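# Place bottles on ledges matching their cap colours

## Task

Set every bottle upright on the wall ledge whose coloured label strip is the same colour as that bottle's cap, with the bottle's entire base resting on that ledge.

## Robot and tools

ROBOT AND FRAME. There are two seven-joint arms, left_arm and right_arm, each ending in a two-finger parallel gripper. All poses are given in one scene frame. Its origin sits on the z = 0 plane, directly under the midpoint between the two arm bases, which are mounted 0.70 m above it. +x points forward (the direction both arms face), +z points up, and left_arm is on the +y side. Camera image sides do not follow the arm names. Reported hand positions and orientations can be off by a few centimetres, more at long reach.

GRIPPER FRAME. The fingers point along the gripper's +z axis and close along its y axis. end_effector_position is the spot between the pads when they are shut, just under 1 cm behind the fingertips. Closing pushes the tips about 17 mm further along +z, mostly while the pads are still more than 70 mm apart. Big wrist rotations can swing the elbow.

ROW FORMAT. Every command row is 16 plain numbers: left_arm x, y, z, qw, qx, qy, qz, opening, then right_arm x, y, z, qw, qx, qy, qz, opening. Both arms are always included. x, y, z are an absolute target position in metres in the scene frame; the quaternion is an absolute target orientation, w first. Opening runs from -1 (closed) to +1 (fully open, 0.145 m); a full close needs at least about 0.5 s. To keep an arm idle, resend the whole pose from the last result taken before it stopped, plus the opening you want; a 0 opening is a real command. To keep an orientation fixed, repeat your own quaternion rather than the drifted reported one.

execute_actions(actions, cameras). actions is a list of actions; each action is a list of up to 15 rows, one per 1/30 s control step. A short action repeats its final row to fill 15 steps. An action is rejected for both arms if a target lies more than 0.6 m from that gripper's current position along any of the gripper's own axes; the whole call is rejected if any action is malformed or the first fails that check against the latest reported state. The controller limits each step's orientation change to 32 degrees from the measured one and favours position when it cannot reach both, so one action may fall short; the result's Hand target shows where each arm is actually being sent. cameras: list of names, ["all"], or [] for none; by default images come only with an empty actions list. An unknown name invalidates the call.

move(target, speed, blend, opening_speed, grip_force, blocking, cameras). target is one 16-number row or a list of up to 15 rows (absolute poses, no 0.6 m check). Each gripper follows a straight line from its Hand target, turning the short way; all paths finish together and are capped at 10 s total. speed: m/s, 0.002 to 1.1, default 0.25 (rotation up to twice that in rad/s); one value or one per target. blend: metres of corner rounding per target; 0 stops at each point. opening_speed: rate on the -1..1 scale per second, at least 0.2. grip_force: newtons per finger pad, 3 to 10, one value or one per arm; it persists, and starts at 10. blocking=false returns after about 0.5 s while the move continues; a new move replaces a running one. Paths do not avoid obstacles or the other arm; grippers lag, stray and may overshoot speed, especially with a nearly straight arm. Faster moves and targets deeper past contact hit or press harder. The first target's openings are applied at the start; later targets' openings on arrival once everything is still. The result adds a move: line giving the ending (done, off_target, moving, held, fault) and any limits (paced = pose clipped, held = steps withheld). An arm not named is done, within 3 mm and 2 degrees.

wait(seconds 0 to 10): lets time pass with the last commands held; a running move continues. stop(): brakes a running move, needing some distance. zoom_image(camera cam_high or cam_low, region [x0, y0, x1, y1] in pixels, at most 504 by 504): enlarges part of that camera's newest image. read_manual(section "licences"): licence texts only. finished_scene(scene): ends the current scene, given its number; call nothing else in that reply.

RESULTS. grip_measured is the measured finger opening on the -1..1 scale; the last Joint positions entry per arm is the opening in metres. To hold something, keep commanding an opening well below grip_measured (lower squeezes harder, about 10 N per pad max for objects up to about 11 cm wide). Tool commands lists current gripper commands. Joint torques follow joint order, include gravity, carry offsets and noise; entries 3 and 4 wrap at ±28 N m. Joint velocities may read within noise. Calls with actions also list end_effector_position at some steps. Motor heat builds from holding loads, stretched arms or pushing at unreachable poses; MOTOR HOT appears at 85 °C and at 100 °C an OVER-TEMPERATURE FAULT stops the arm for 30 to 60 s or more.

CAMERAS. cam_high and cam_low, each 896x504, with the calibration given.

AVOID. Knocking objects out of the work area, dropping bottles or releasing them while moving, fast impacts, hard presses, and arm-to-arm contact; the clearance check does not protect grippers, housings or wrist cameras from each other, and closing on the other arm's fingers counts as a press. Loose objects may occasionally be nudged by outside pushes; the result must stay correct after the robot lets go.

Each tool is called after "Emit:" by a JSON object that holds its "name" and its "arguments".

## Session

Emit:
{"name": "execute_actions", "arguments": {"actions": []}}

Emit:
{"name": "zoom_image", "arguments": {"camera": "cam_high", "region": [430, 190, 690, 420]}}

Emit:
{"name": "zoom_image", "arguments": {"camera": "cam_low", "region": [320, 120, 620, 400]}}

Scene clock: 0.00 s.
left_arm: end_effector_position=(+0.2239, +0.1828, +0.6144) grip_measured=+1.00 end_effector_quat_wxyz=(-0.319, +0.395, -0.515, +0.691) | right_arm: end_effector_position=(+0.4009, -0.1655, +0.3728) grip_measured=+1.00 end_effector_quat_wxyz=(+0.260, +0.265, +0.837, +0.401)
Joint positions: left_arm=[-1.106 0.942 0.535 2.339 -0.48 -0.199 -0.367 0.145] | right_arm=[0.583 0.619 -0.841 0.925 -1.182 -0.496 -0.047 0.145]
Joint velocities: within noise
Joint torques (N m): no reading
Motor temperatures (°C): left_arm=[20 21 22 20 21 23 21] | right_arm=[20 22 22 19 20 19 21]
Hand target: left_arm +0.2239, +0.1828, +0.6144; -0.319, +0.395, -0.515, +0.691 | right_arm +0.4009, -0.1655, +0.3728; +0.260, +0.265, +0.837, +0.401
Tool commands: left_gripper/opening=+1.0 right_gripper/opening=+1.0

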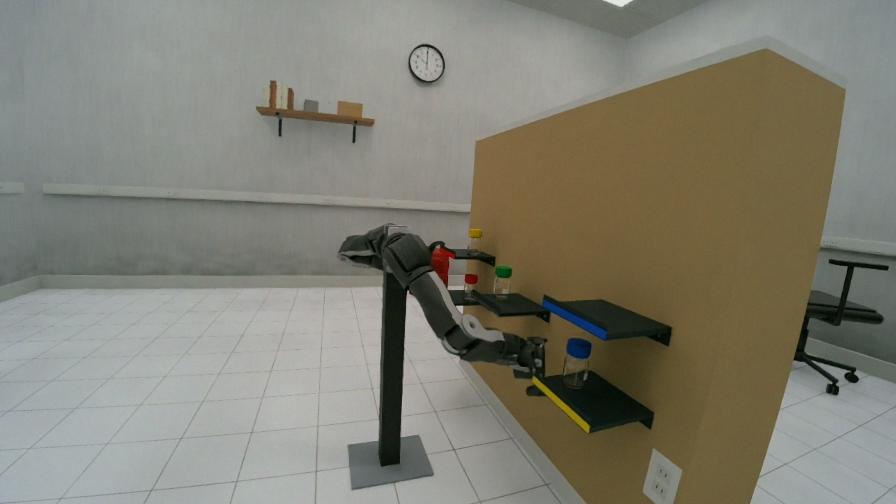

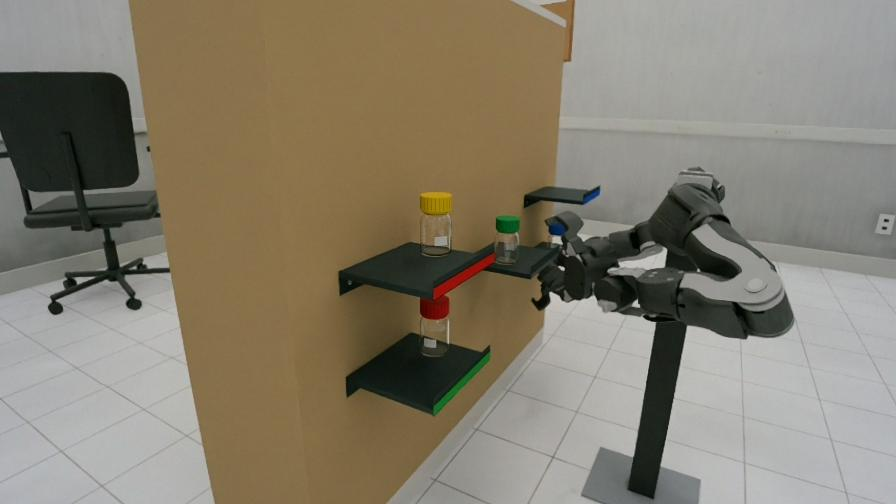

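Scaled by 1.938 from the camera's 896x504 image, which has a finer 1280x720 frame.

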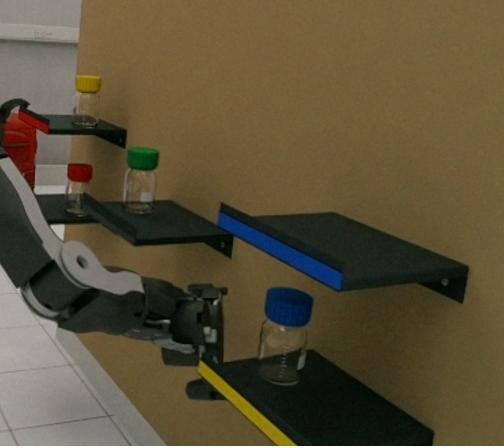

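Scaled by 1.680 from the camera's 896x504 image, which has a finer 1280x720 frame.

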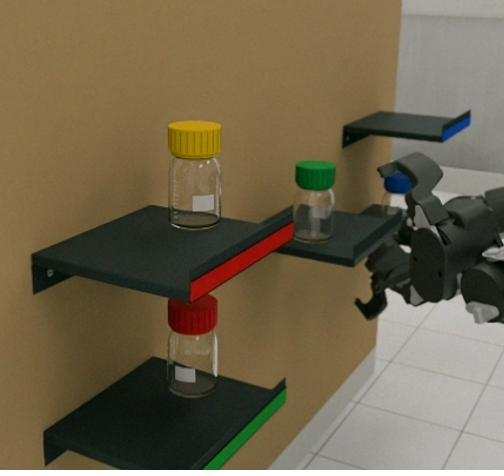

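Emit:
{"name": "move", "arguments": {"target": [[0.30,0.20,0.64,0,0.7071,0,0.7071,0.2,0.31,-0.2,0.41,0,0.7071,0,0.7071,0.3],[0.35,0.20,0.76,0,0.7071,0,0.7071,0.2,0.27,-0.346,0.50,0,0.7071,0,0.7071,0.3]], "speed": [0.3,0.2], "blend": [0.02,0], "cameras": ["all"]}}

Emit:
{"name": "zoom_image", "arguments": {"camera": "cam_high", "region": [470, 270, 670, 450]}}

Emit:
{"name": "zoom_image", "arguments": {"camera": "cam_low", "region": [400, 130, 620, 290]}}

Scene clock: 97.33 s.
left_arm: end_effector_position=(+0.3494, +0.1997, +0.7624) grip_measured=+0.20 end_effector_quat_wxyz=(+0.002, +0.704, +0.000, +0.710) | right_arm: end_effector_position=(+0.2699, -0.3480, +0.5015) grip_measured=+0.30 end_effector_quat_wxyz=(+0.004, +0.706, -0.001, +0.708)
Joint positions: left_arm=[0.854 0.91 -0.278 2.176 1.563 0.781 -0.976 0.09] | right_arm=[-0.544 0.599 0.464 1.655 0.738 -0.193 0.325 0.098]
Joint torques (N m): left_arm=[5.71 2.62 1.4 0.44 -0.13 -0.37 -0.06] | right_arm=[0.73 4.95 1.95 3.25 0.37 -0.34 0.15]
Hand target: left_arm +0.3500, +0.2000, +0.7600; +0.000, +0.707, +0.000, +0.707 | right_arm +0.2700, -0.3460, +0.5001; +0.000, +0.707, +0.000, +0.707
Off the commanded pose: left_arm 0.003 m, 1 deg | right_arm 0.002 m, 1 deg.
joint sent to its limit (left arm) — joint 6 (wrist pitch), upper limit. The joint targets still meet the commanded pose.
move: done

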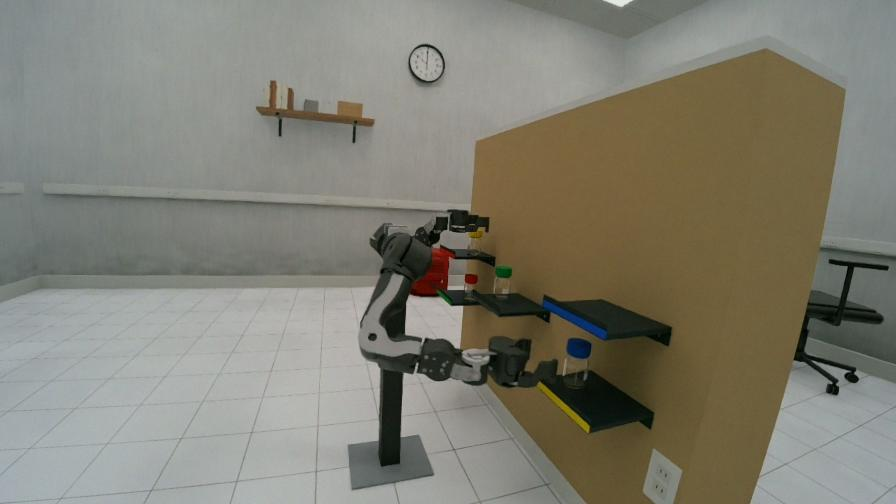

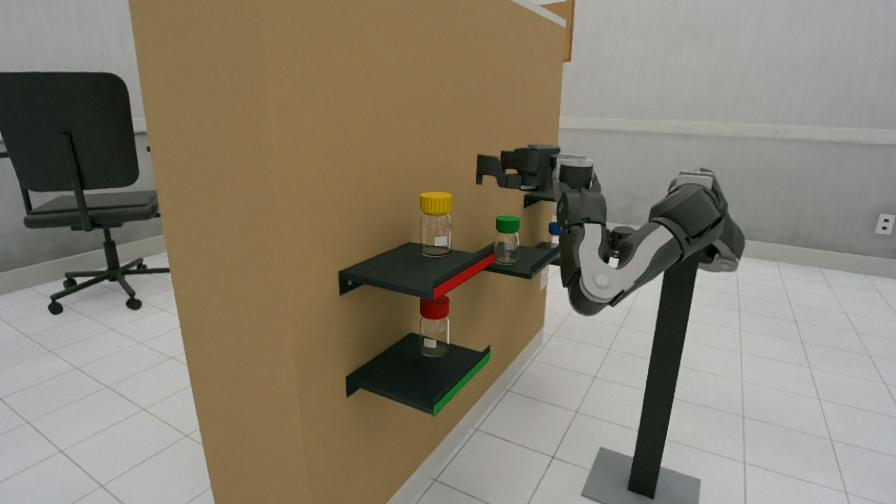

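Scaled by 2.520 from the camera's 896x504 image, which has a finer 1280x720 frame.

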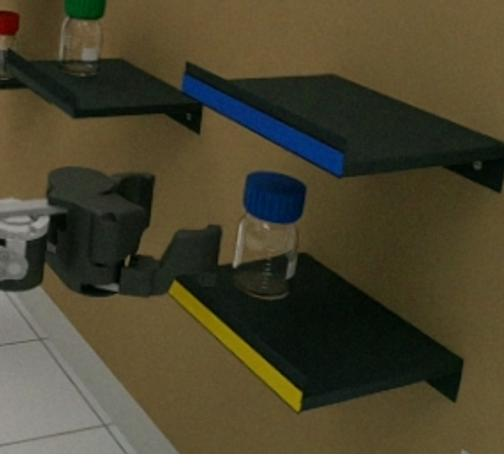

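Scaled by 2.291 from the camera's 896x504 image, which has a finer 1280x720 frame.

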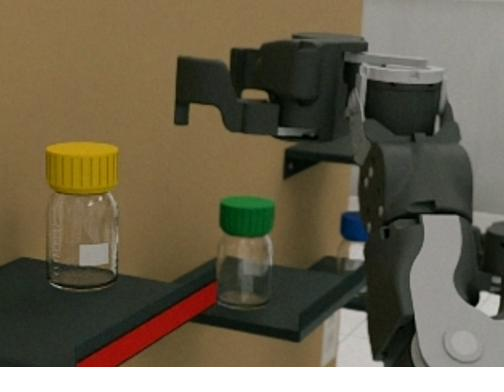

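Emit:
{"name": "move", "arguments": {"target": [[0.375,0.23,0.80,0,0.7071,0,0.7071,0.2,0.31,-0.349,0.494,0,0.7071,0,0.7071,0.3],[0.38,0.346,0.795,0,0.7071,0,0.7071,0.2,0.383,-0.349,0.492,0,0.7071,0,0.7071,0.3]], "speed": [0.15,0.12], "blend": [0.02,0], "cameras": ["all"]}}

Emit:
{"name": "zoom_image", "arguments": {"camera": "cam_high", "region": [470, 270, 670, 450]}}

Emit:
{"name": "zoom_image", "arguments": {"camera": "cam_low", "region": [360, 130, 580, 290]}}

Scene clock: 122.77 s.
left_arm: end_effector_position=(+0.3787, +0.3476, +0.7981) grip_measured=+0.20 end_effector_quat_wxyz=(-0.002, +0.705, +0.003, +0.710) | right_arm: end_effector_position=(+0.3833, -0.3506, +0.4950) grip_measured=+0.30 end_effector_quat_wxyz=(+0.002, +0.705, -0.002, +0.710)
Joint positions: left_arm=[0.995 1.338 -0.37 1.585 1.425 0.627 -0.128 0.09] | right_arm=[0.089 0.639 0.125 1.217 0.625 -0.132 0.304 0.098]
Joint torques (N m): left_arm=[5 3.52 2.15 1.03 0.02 -0.7 0.23] | right_arm=[3.65 5.63 1.55 3 0.27 -0.41 0.08]
Hand target: left_arm +0.3800, +0.3459, +0.7950; +0.000, +0.707, +0.000, +0.707 | right_arm +0.3830, -0.3490, +0.4920; +0.000, +0.707, +0.000, +0.707
Off the commanded pose: left_arm 0.004 m, 1 deg | right_arm 0.003 m, 0 deg.
move: off_target (left_arm)

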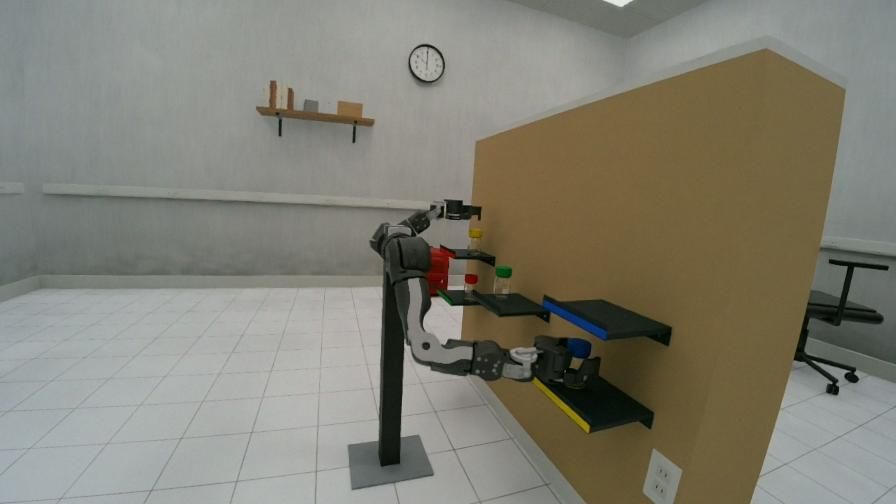

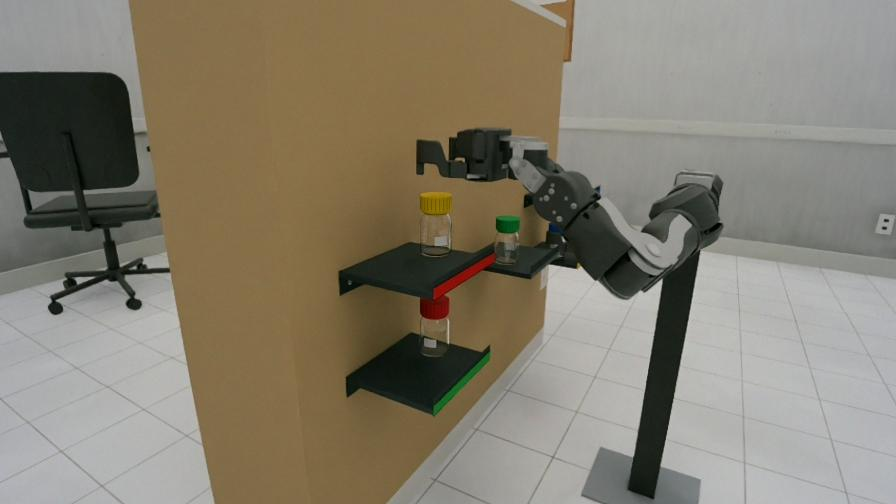

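Scaled by 2.520 from the camera's 896x504 image, which has a finer 1280x720 frame.

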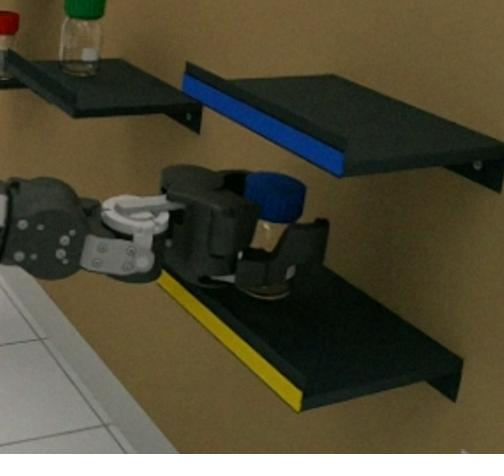

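Scaled by 2.291 from the camera's 896x504 image, which has a finer 1280x720 frame.

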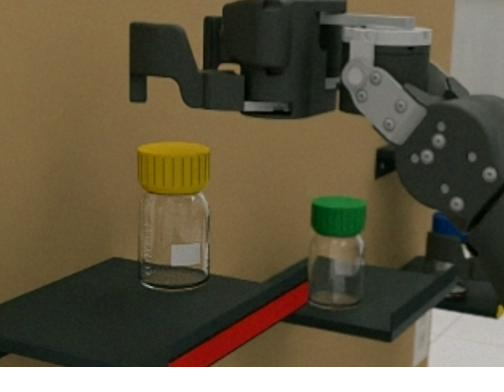

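Emit:
{"name": "move", "arguments": {"target": [[0.38,0.346,0.70,0,0.7071,0,0.7071,0.2,0.383,-0.349,0.492,0,0.7071,0,0.7071,0.3],[0.38,0.346,0.70,0,0.7071,0,0.7071,-0.6,0.383,-0.349,0.492,0,0.7071,0,0.7071,-0.6],[0.38,0.346,0.73,0,0.7071,0,0.7071,-0.6,0.382,-0.349,0.522,0,0.7071,0,0.7071,-0.6]], "speed": [0.08,0.08,0.08], "opening_speed": 0.8, "cameras": ["all"]}}

Emit:
{"name": "zoom_image", "arguments": {"camera": "cam_high", "region": [470, 270, 670, 450]}}

Emit:
{"name": "zoom_image", "arguments": {"camera": "cam_low", "region": [360, 130, 580, 290]}}

Scene clock: 140.30 s.
left_arm: end_effector_position=(+0.3796, +0.3459, +0.7288) grip_measured=-0.25 end_effector_quat_wxyz=(+0.000, +0.710, -0.001, +0.704) | right_arm: end_effector_position=(+0.3821, -0.3469, +0.5191) grip_measured=-0.32 end_effector_quat_wxyz=(-0.002, +0.710, +0.003, +0.704)
Joint positions: left_arm=[0.544 1.513 -0.341 1.677 1.541 0.216 -0.126 0.057] | right_arm=[0.062 0.67 0.167 1.341 0.642 -0.009 0.279 0.051]
Joint torques (N m): left_arm=[5.76 5.39 3.73 0.28 0 -0.83 0.02] | right_arm=[3.94 6.03 4.01 3.99 0.35 -0.48 -0.11]
Hand target: left_arm +0.3800, +0.3460, +0.7300; +0.000, +0.707, +0.000, +0.707 | right_arm +0.3820, -0.3489, +0.5219; +0.000, +0.707, +0.000, +0.707
Off the commanded pose: left_arm 0.001 m, 1 deg | right_arm 0.004 m, 1 deg.
move: off_target (right_arm)

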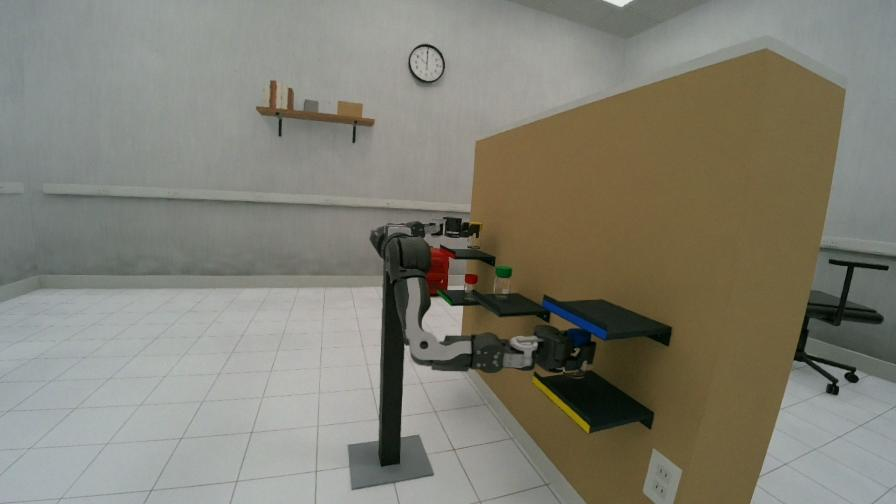

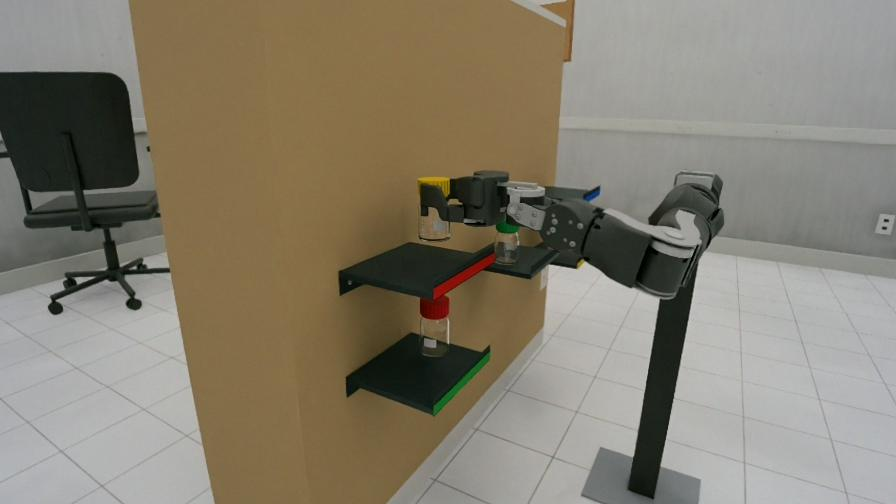

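Scaled by 2.520 from the camera's 896x504 image, which has a finer 1280x720 frame.

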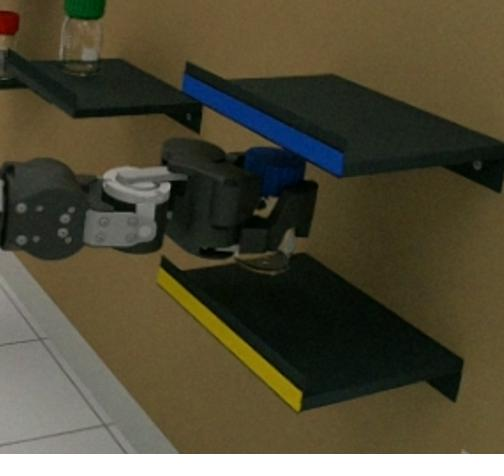

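Scaled by 2.291 from the camera's 896x504 image, which has a finer 1280x720 frame.

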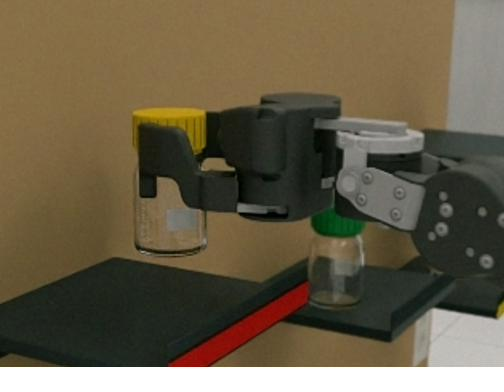

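Emit:
{"name": "move", "arguments": {"target": [[0.38,0.346,0.78,0,0.7071,0,0.7071,-0.6,0.382,-0.20,0.528,0,0.7071,0,0.7071,-0.6],[0.375,0.2,0.78,0,0.7071,0,0.7071,-0.6,0.375,-0.20,0.74,0,0.7071,0,0.7071,-0.6],[0.38,-0.053,0.75,0,0.7071,0,0.7071,-0.6,0.38,-0.40,0.745,0,0.7071,0,0.7071,-0.6]], "speed": [0.12,0.15,0.17], "blend": [0.01,0.03,0], "cameras": ["all"]}}

Emit:
{"name": "zoom_image", "arguments": {"camera": "cam_high", "region": [470, 200, 690, 360]}}

Emit:
{"name": "zoom_image", "arguments": {"camera": "cam_low", "region": [430, 130, 650, 290]}}

Scene clock: 163.87 s.
left_arm: end_effector_position=(+0.3804, -0.0532, +0.7479) grip_measured=-0.25 end_effector_quat_wxyz=(+0.001, +0.710, -0.002, +0.704) | right_arm: end_effector_position=(+0.3798, -0.4013, +0.7427) grip_measured=-0.32 end_effector_quat_wxyz=(+0.002, +0.711, -0.003, +0.703)
Joint positions: left_arm=[1.264 -0.118 -1.004 1.599 1.234 0.584 -1.524 0.057] | right_arm=[0.5 1.287 0.047 1.412 1.192 0.504 0.183 0.051]
Joint torques (N m): left_arm=[9.82 -1.38 2.14 1.81 -0.56 -0.2 0.04] | right_arm=[4.89 6.79 3.84 1.83 0.2 -0.68 0.17]
Hand target: left_arm +0.3800, -0.0530, +0.7500; +0.000, +0.707, +0.000, +0.707 | right_arm +0.3800, -0.3999, +0.7451; +0.000, +0.707, +0.000, +0.707
Off the commanded pose: left_arm 0.002 m, 1 deg | right_arm 0.003 m, 1 deg.
move: done

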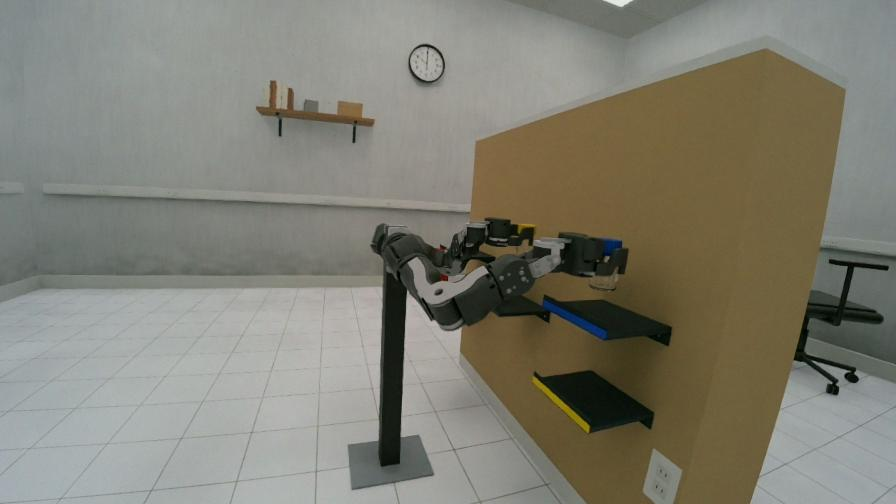

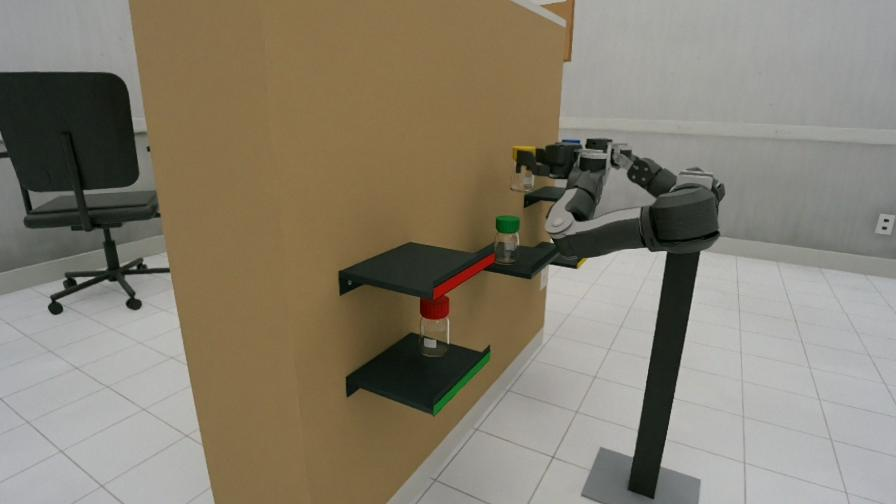

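Scaled by 2.291 from the camera's 896x504 image, which has a finer 1280x720 frame.

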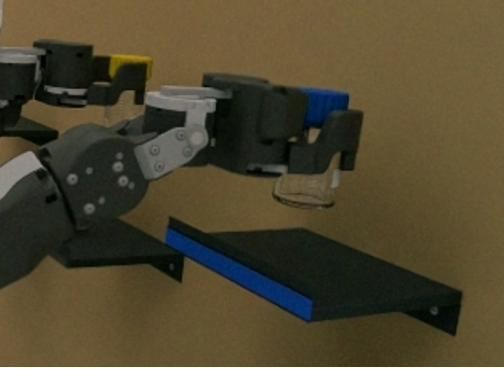

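Scaled by 2.291 from the camera's 896x504 image, which has a finer 1280x720 frame.

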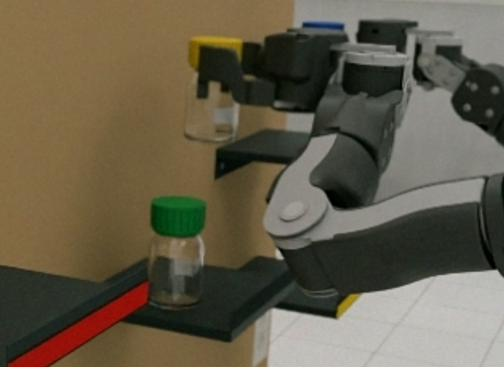

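Emit:
{"name": "move", "arguments": {"target": [[0.38,-0.053,0.61,0,0.7071,0,0.7071,-0.6,0.38,-0.40,0.705,0,0.7071,0,0.7071,-0.6],[0.38,-0.053,0.58,0,0.7071,0,0.7071,-0.6,0.38,-0.40,0.675,0,0.7071,0,0.7071,-0.6]], "speed": [0.12,0.03], "blend": [0.003,0], "cameras": ["all"]}}

Emit:
{"name": "zoom_image", "arguments": {"camera": "cam_high", "region": [470, 200, 690, 360]}}

Emit:
{"name": "zoom_image", "arguments": {"camera": "cam_low", "region": [430, 130, 650, 290]}}

Scene clock: 180.57 s.
left_arm: end_effector_position=(+0.3795, -0.0530, +0.5948) grip_measured=-0.25 end_effector_quat_wxyz=(+0.002, +0.688, +0.004, +0.726) | right_arm: end_effector_position=(+0.3791, -0.4001, +0.6858) grip_measured=-0.32 end_effector_quat_wxyz=(+0.000, +0.694, +0.001, +0.720)
Joint positions: left_arm=[0.923 0.018 -1.373 1.499 0.857 0.084 -1.378 0.057] | right_arm=[0.155 1.219 0.18 1.436 1.17 0.236 0.196 0.051]
Joint torques (N m): left_arm=[4.42 -1.57 1.77 1.21 0.69 -0.09 0.31] | right_arm=[2.2 7.77 1.63 1.43 0.14 0.07 -0.1]
Motor temperatures (°C): left_arm=[25 22 24 21 22 24 21] | right_arm=[23 24 23 20 20 20 21]
Hand target: left_arm +0.3795, -0.0528, +0.5802; +0.000, +0.707, +0.000, +0.707 | right_arm +0.3798, -0.4000, +0.6750; +0.000, +0.707, +0.000, +0.707
Off the commanded pose: left_arm 0.015 m, 3 deg | right_arm 0.011 m, 2 deg.
move: off_target (left_arm, right_arm)

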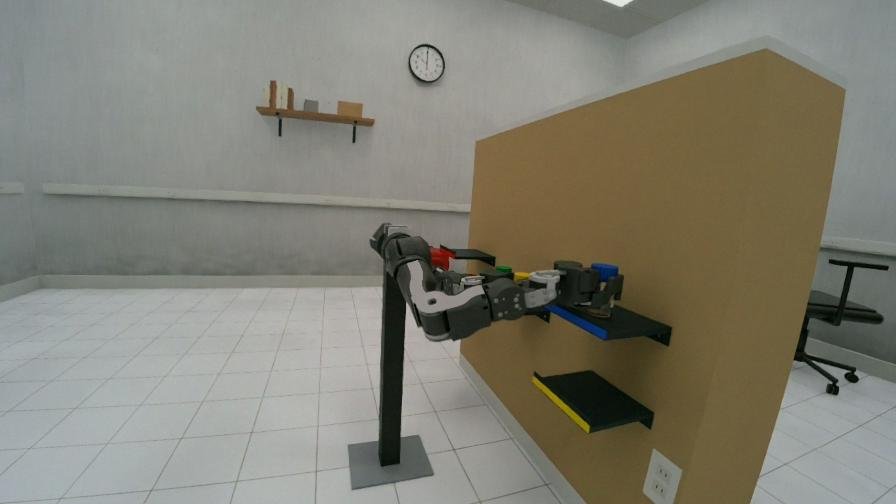

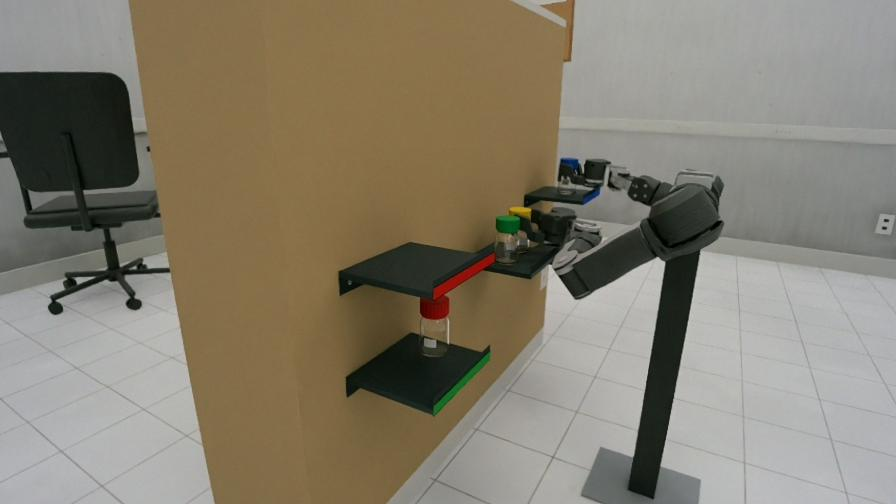

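Scaled by 2.291 from the camera's 896x504 image, which has a finer 1280x720 frame.

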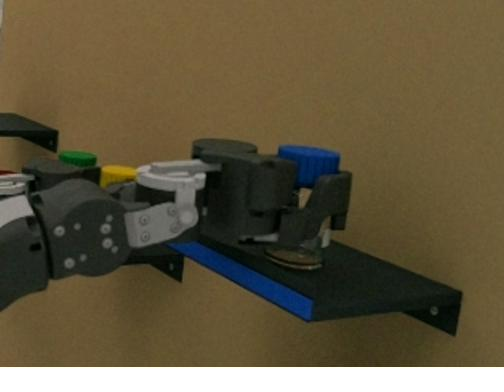

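Scaled by 2.291 from the camera's 896x504 image, which has a finer 1280x720 frame.

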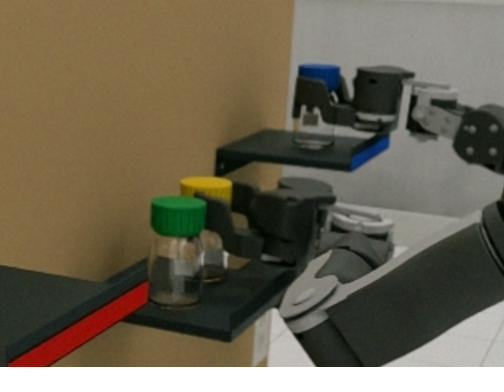

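Emit:
{"name": "move", "arguments": {"target": [[0.38,-0.053,0.594,0,0.7071,0,0.7071,-0.6,0.38,-0.40,0.686,0,0.7071,0,0.7071,-0.6],[0.38,-0.053,0.594,0,0.7071,0,0.7071,0.0,0.38,-0.40,0.686,0,0.7071,0,0.7071,0.1],[0.38,-0.053,0.75,0,0.7071,0,0.7071,0.0,0.38,-0.40,0.785,0,0.7071,0,0.7071,0.1],[0.375,0.17,0.74,0,0.7071,0,0.7071,0.0,0.375,-0.22,0.775,0,0.7071,0,0.7071,0.1],[0.36,0.2,0.48,0,0.7071,0,0.7071,0.0,0.379,-0.047,0.735,0,0.7071,0,0.7071,0.1]], "speed": [0.06,0.1,0.12,0.18,0.18], "blend": [0,0,0.01,0.03,0], "opening_speed": 0.6, "cameras": ["all"]}}

Emit:
{"name": "zoom_image", "arguments": {"camera": "cam_high", "region": [450, 200, 690, 390]}}

Emit:
{"name": "zoom_image", "arguments": {"camera": "cam_low", "region": [360, 130, 640, 350]}}

Scene clock: 209.13 s.
left_arm: end_effector_position=(+0.3600, +0.2013, +0.4804) grip_measured=+0.00 end_effector_quat_wxyz=(-0.002, +0.707, +0.002, +0.707) | right_arm: end_effector_position=(+0.3788, -0.0463, +0.7353) grip_measured=+0.10 end_effector_quat_wxyz=(-0.001, +0.707, +0.003, +0.707)
Joint positions: left_arm=[0.19 0.829 -0.785 1.65 0.751 -0.33 -0.606 0.076] | right_arm=[1.049 0.232 -0.789 1.957 1.225 0.742 -1.377 0.083]
Joint torques (N m): left_arm=[5.53 3.18 1.8 3.56 -0.19 -0.62 0.23] | right_arm=[5.92 -0.91 3 1.46 -0.44 -0.13 -0.14]
Hand target: left_arm +0.3599, +0.2000, +0.4799; +0.000, +0.707, +0.000, +0.707 | right_arm +0.3790, -0.0470, +0.7351; +0.000, +0.707, +0.000, +0.707
Off the commanded pose: left_arm 0.001 m, 0 deg | right_arm 0.001 m, 0 deg.
move: done

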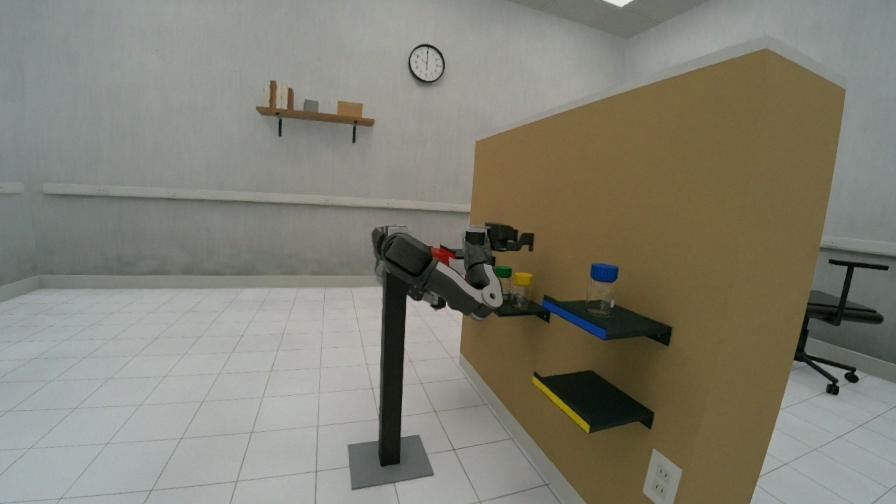

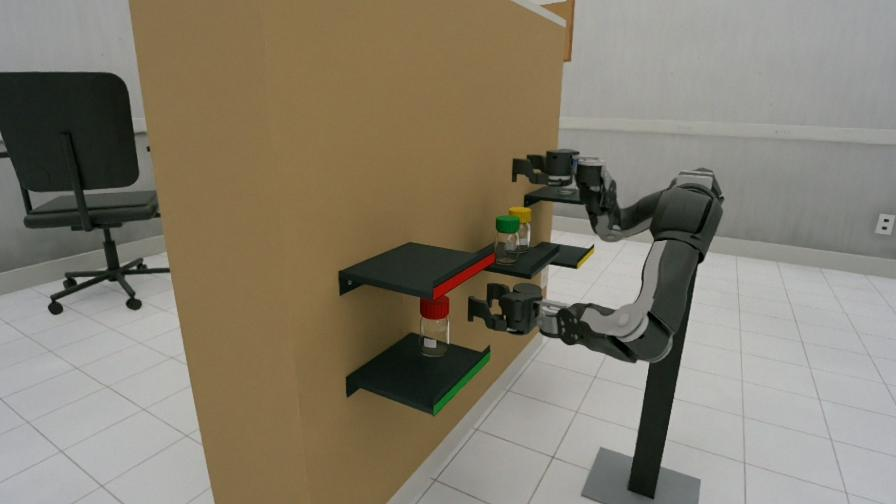

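Scaled by 2.100 from the camera's 896x504 image, which has a finer 1280x720 frame.

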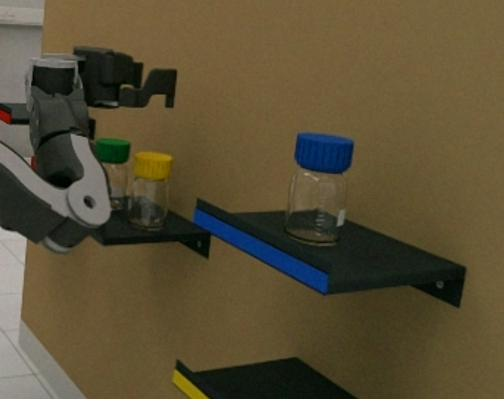

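Scaled by 1.800 from the camera's 896x504 image, which has a finer 1280x720 frame.

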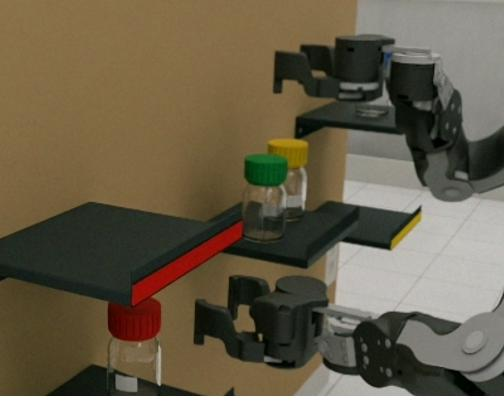

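Emit:
{"name": "move", "arguments": {"target": [[0.36,0.2,0.48,0,0.7071,0,0.7071,0.3,0.379,-0.048,0.735,0,0.7071,0,0.7071,-0.05],[0.28,0.24,0.49,0,0.7071,0,0.7071,0.3,0.379,-0.048,0.69,0,0.7071,0,0.7071,-0.05],[0.27,0.346,0.506,0,0.7071,0,0.7071,0.3,0.379,-0.048,0.62,0,0.7071,0,0.7071,-0.05]], "speed": [0.1,0.15,0.15], "blend": [0,0.02,0], "opening_speed": 0.8, "cameras": ["all"]}}

Emit:
{"name": "zoom_image", "arguments": {"camera": "cam_high", "region": [450, 200, 610, 330]}}

Emit:
{"name": "zoom_image", "arguments": {"camera": "cam_low", "region": [320, 200, 600, 420]}}

Scene clock: 244.00 s.
left_arm: end_effector_position=(+0.2708, +0.3466, +0.5070) grip_measured=+0.30 end_effector_quat_wxyz=(-0.002, +0.706, +0.000, +0.708) | right_arm: end_effector_position=(+0.3792, -0.0497, +0.6202) grip_measured=-0.05 end_effector_quat_wxyz=(+0.003, +0.708, -0.002, +0.706)
Joint positions: left_arm=[-0.868 1.306 0.051 1.679 1.209 -0.788 -0.135 0.098] | right_arm=[0.75 0.387 -1.023 1.91 0.882 0.346 -1.191 0.072]
Joint torques (N m): left_arm=[1.67 4.18 2.36 1.83 0.13 -0.62 0.24] | right_arm=[5.53 -0.62 2.4 2.62 -0.53 -0.28 0.21]
Hand target: left_arm +0.2700, +0.3461, +0.5060; +0.000, +0.707, +0.000, +0.707 | right_arm +0.3790, -0.0480, +0.6200; +0.000, +0.707, +0.000, +0.707
Off the commanded pose: left_arm 0.001 m, 0 deg | right_arm 0.002 m, 0 deg.
joint read past its limit (left arm) — joint 6 (wrist pitch), lower limit.
joint sent to its limit (left arm) — joint 6 (wrist pitch), lower limit. The joint targets still meet the commanded pose.
move: done

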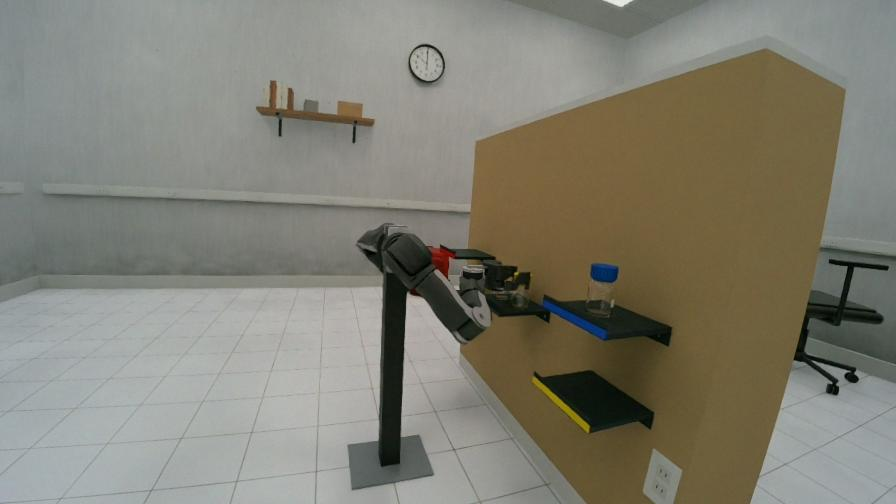

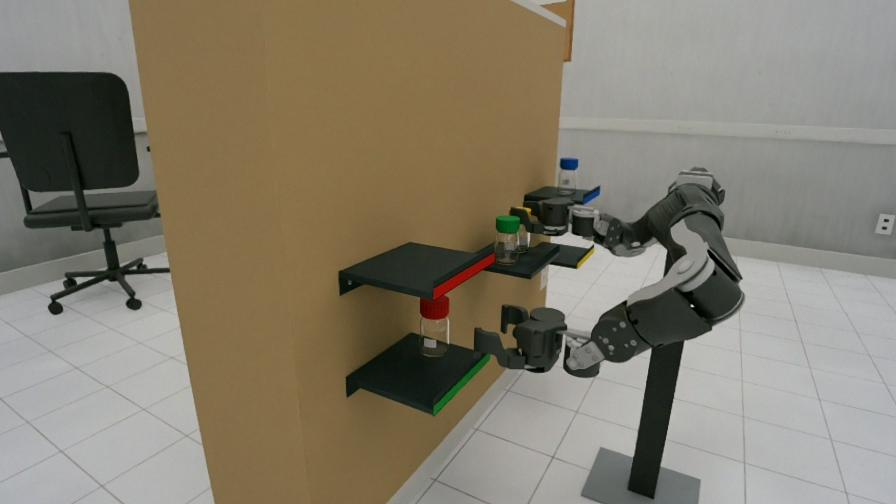

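Scaled by 3.150 from the camera's 896x504 image, which has a finer 1280x720 frame.

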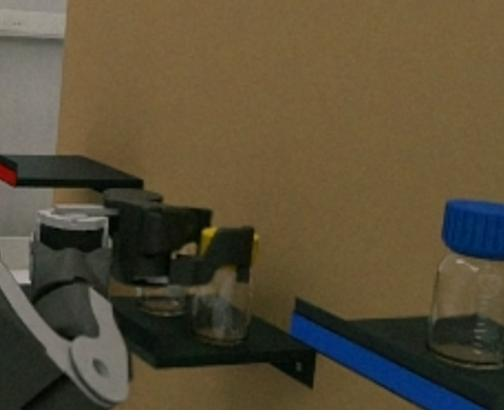

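Scaled by 1.800 from the camera's 896x504 image, which has a finer 1280x720 frame.

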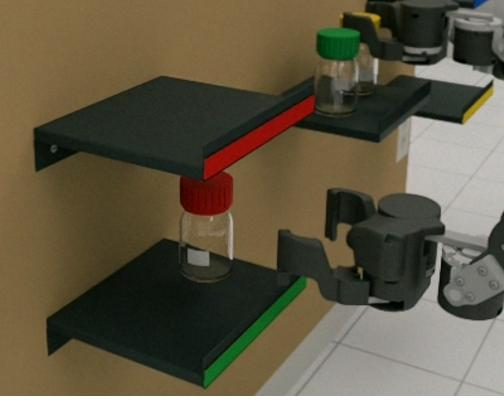

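Emit:
{"name": "move", "arguments": {"target": [[0.382,0.350,0.507,0,0.7071,0,0.7071,0.3,0.379,-0.048,0.592,0,0.7071,0,0.7071,-0.05],[0.382,0.350,0.507,0,0.7071,0,0.7071,-0.6,0.379,-0.048,0.592,0,0.7071,0,0.7071,-0.6],[0.380,0.350,0.535,0,0.7071,0,0.7071,-0.6,0.378,-0.05,0.65,0,0.7071,0,0.7071,-0.6]], "speed": [0.1,0.1,0.08], "opening_speed": 0.8, "cameras": ["all"]}}

Emit:
{"name": "zoom_image", "arguments": {"camera": "cam_low", "region": [320, 180, 600, 400]}}

Scene clock: 267.77 s.
left_arm: end_effector_position=(+0.3800, +0.3492, +0.5327) grip_measured=-0.24 end_effector_quat_wxyz=(+0.001, +0.710, -0.002, +0.704) | right_arm: end_effector_position=(+0.3780, -0.0485, +0.6478) grip_measured=-0.25 end_effector_quat_wxyz=(-0.003, +0.710, +0.002, +0.704)
Joint positions: left_arm=[0.134 1.134 -0.432 1.392 1.171 -0.323 -0.01 0.058] | right_arm=[0.823 0.376 -0.981 1.959 0.982 0.44 -1.23 0.057]
Joint torques (N m): left_arm=[5.1 7.45 3.73 2.97 0.19 -0.82 -0.05] | right_arm=[6.24 -0.17 3.34 2.7 -0.61 -0.1 -0.15]
Hand target: left_arm +0.3800, +0.3501, +0.5349; +0.000, +0.707, +0.000, +0.707 | right_arm +0.3780, -0.0500, +0.6500; +0.000, +0.707, +0.000, +0.707
Off the commanded pose: left_arm 0.002 m, 1 deg | right_arm 0.003 m, 1 deg.
move: done; target 2's new opening was sent with left_arm's hand 0.004 m and 1 deg from that target

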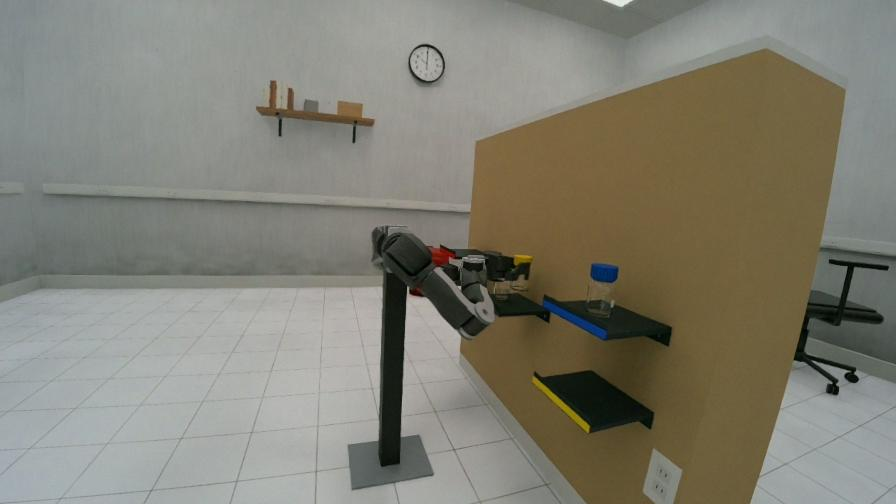

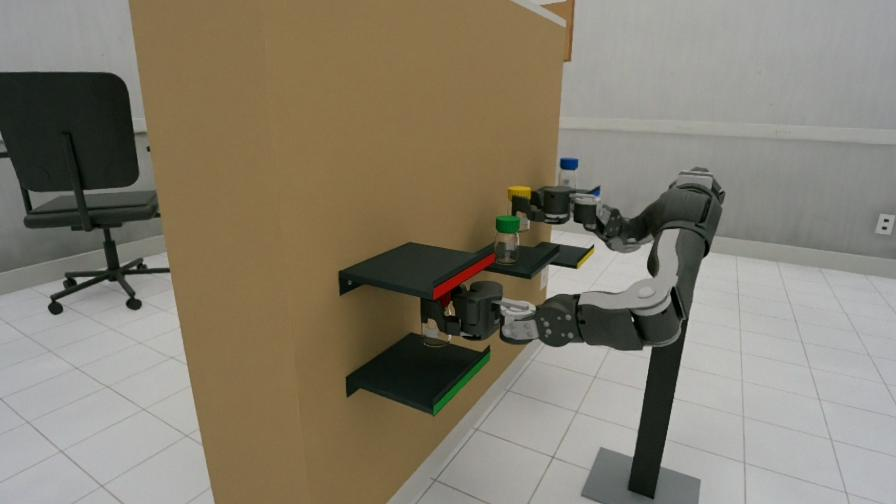

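Scaled by 1.800 from the camera's 896x504 image, which has a finer 1280x720 frame.

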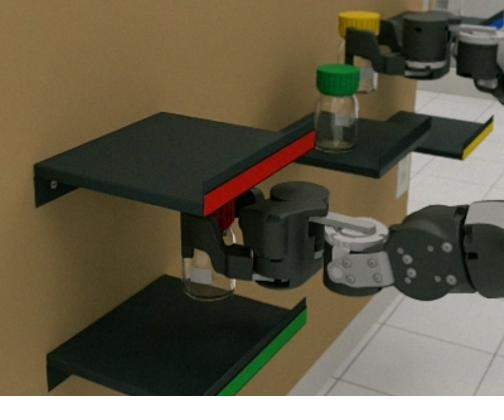

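Emit:
{"name": "move", "arguments": {"target": [[0.38,0.205,0.535,0,0.7071,0,0.7071,-0.6,0.375,-0.10,0.70,0,0.7071,0,0.7071,-0.6],[0.374,0.205,0.66,0,0.7071,0,0.7071,-0.6,0.372,-0.2,0.70,0,0.7071,0,0.7071,-0.6],[0.375,0.21,0.775,0,0.7071,0,0.7071,-0.6,0.378,-0.205,0.52,0,0.7071,0,0.7071,-0.6],[0.38,0.385,0.765,0,0.7071,0,0.7071,-0.6,0.38,-0.395,0.52,0,0.7071,0,0.7071,-0.6]], "speed": [0.15,0.15,0.17,0.15], "blend": [0.02,0.02,0.015,0], "cameras": ["all"]}}

Emit:
{"name": "zoom_image", "arguments": {"camera": "cam_high", "region": [470, 250, 690, 440]}}

Emit:
{"name": "zoom_image", "arguments": {"camera": "cam_low", "region": [320, 130, 600, 350]}}

Scene clock: 288.00 s.
left_arm: end_effector_position=(+0.3798, +0.3865, +0.7624) grip_measured=-0.24 end_effector_quat_wxyz=(-0.003, +0.712, +0.002, +0.702) | right_arm: end_effector_position=(+0.3789, -0.3953, +0.5162) grip_measured=-0.25 end_effector_quat_wxyz=(+0.002, +0.712, +0.000, +0.702)
Joint positions: left_arm=[0.683 1.39 -0.191 1.463 1.353 0.488 0.075 0.058] | right_arm=[0.279 1.154 -0.619 1.12 1.311 -0.427 0.203 0.057]
Joint torques (N m): left_arm=[6.45 5.53 3.49 1.52 0.12 -0.91 0.21] | right_arm=[4.55 7.64 4.9 1.39 0.37 -0.66 0.16]
Hand target: left_arm +0.3800, +0.3849, +0.7650; +0.000, +0.707, +0.000, +0.707 | right_arm +0.3799, -0.3951, +0.5200; +0.000, +0.707, +0.000, +0.707
Off the commanded pose: left_arm 0.003 m, 1 deg | right_arm 0.004 m, 1 deg.
move: off_target (right_arm)

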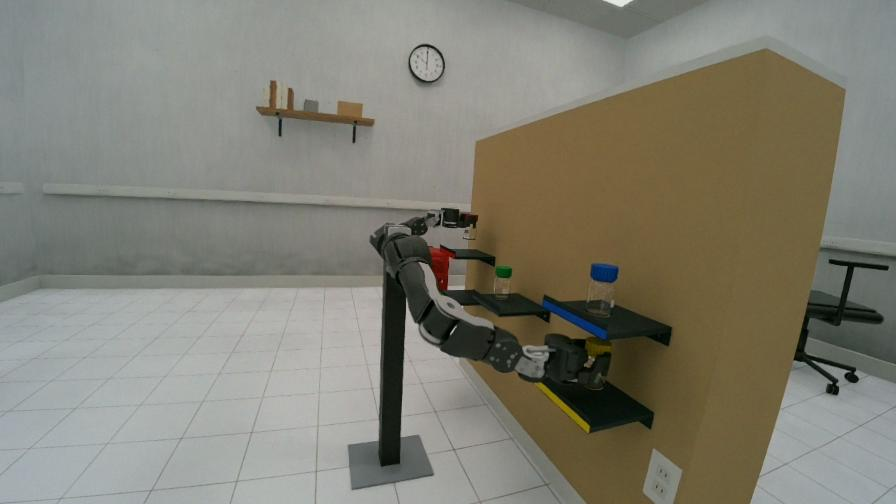

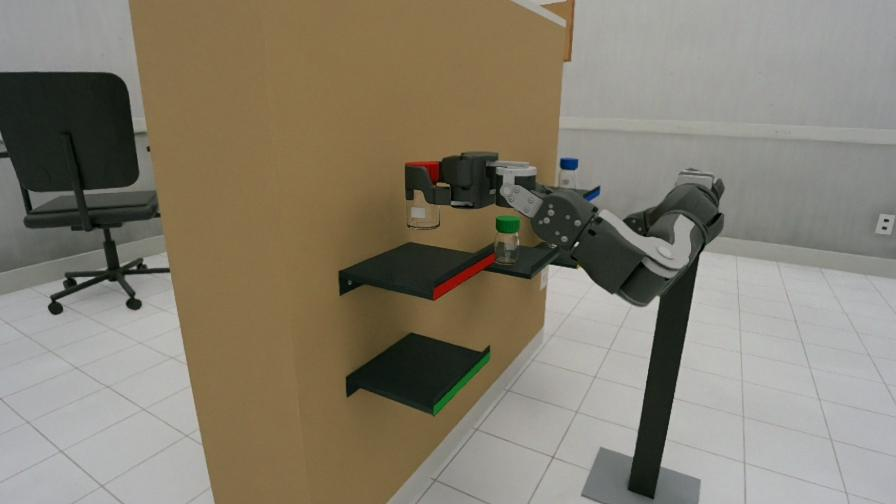

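Scaled by 2.291 from the camera's 896x504 image, which has a finer 1280x720 frame.

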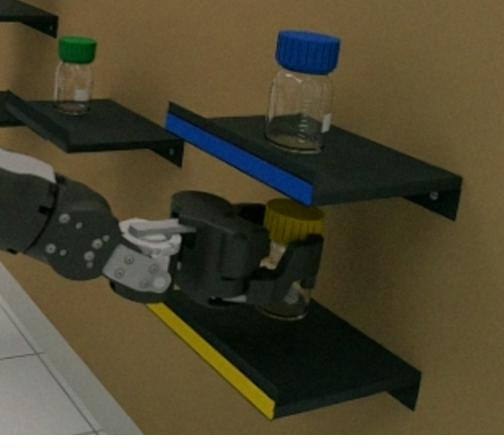

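Scaled by 1.800 from the camera's 896x504 image, which has a finer 1280x720 frame.

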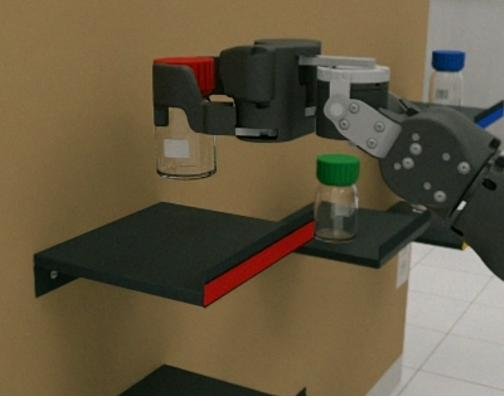

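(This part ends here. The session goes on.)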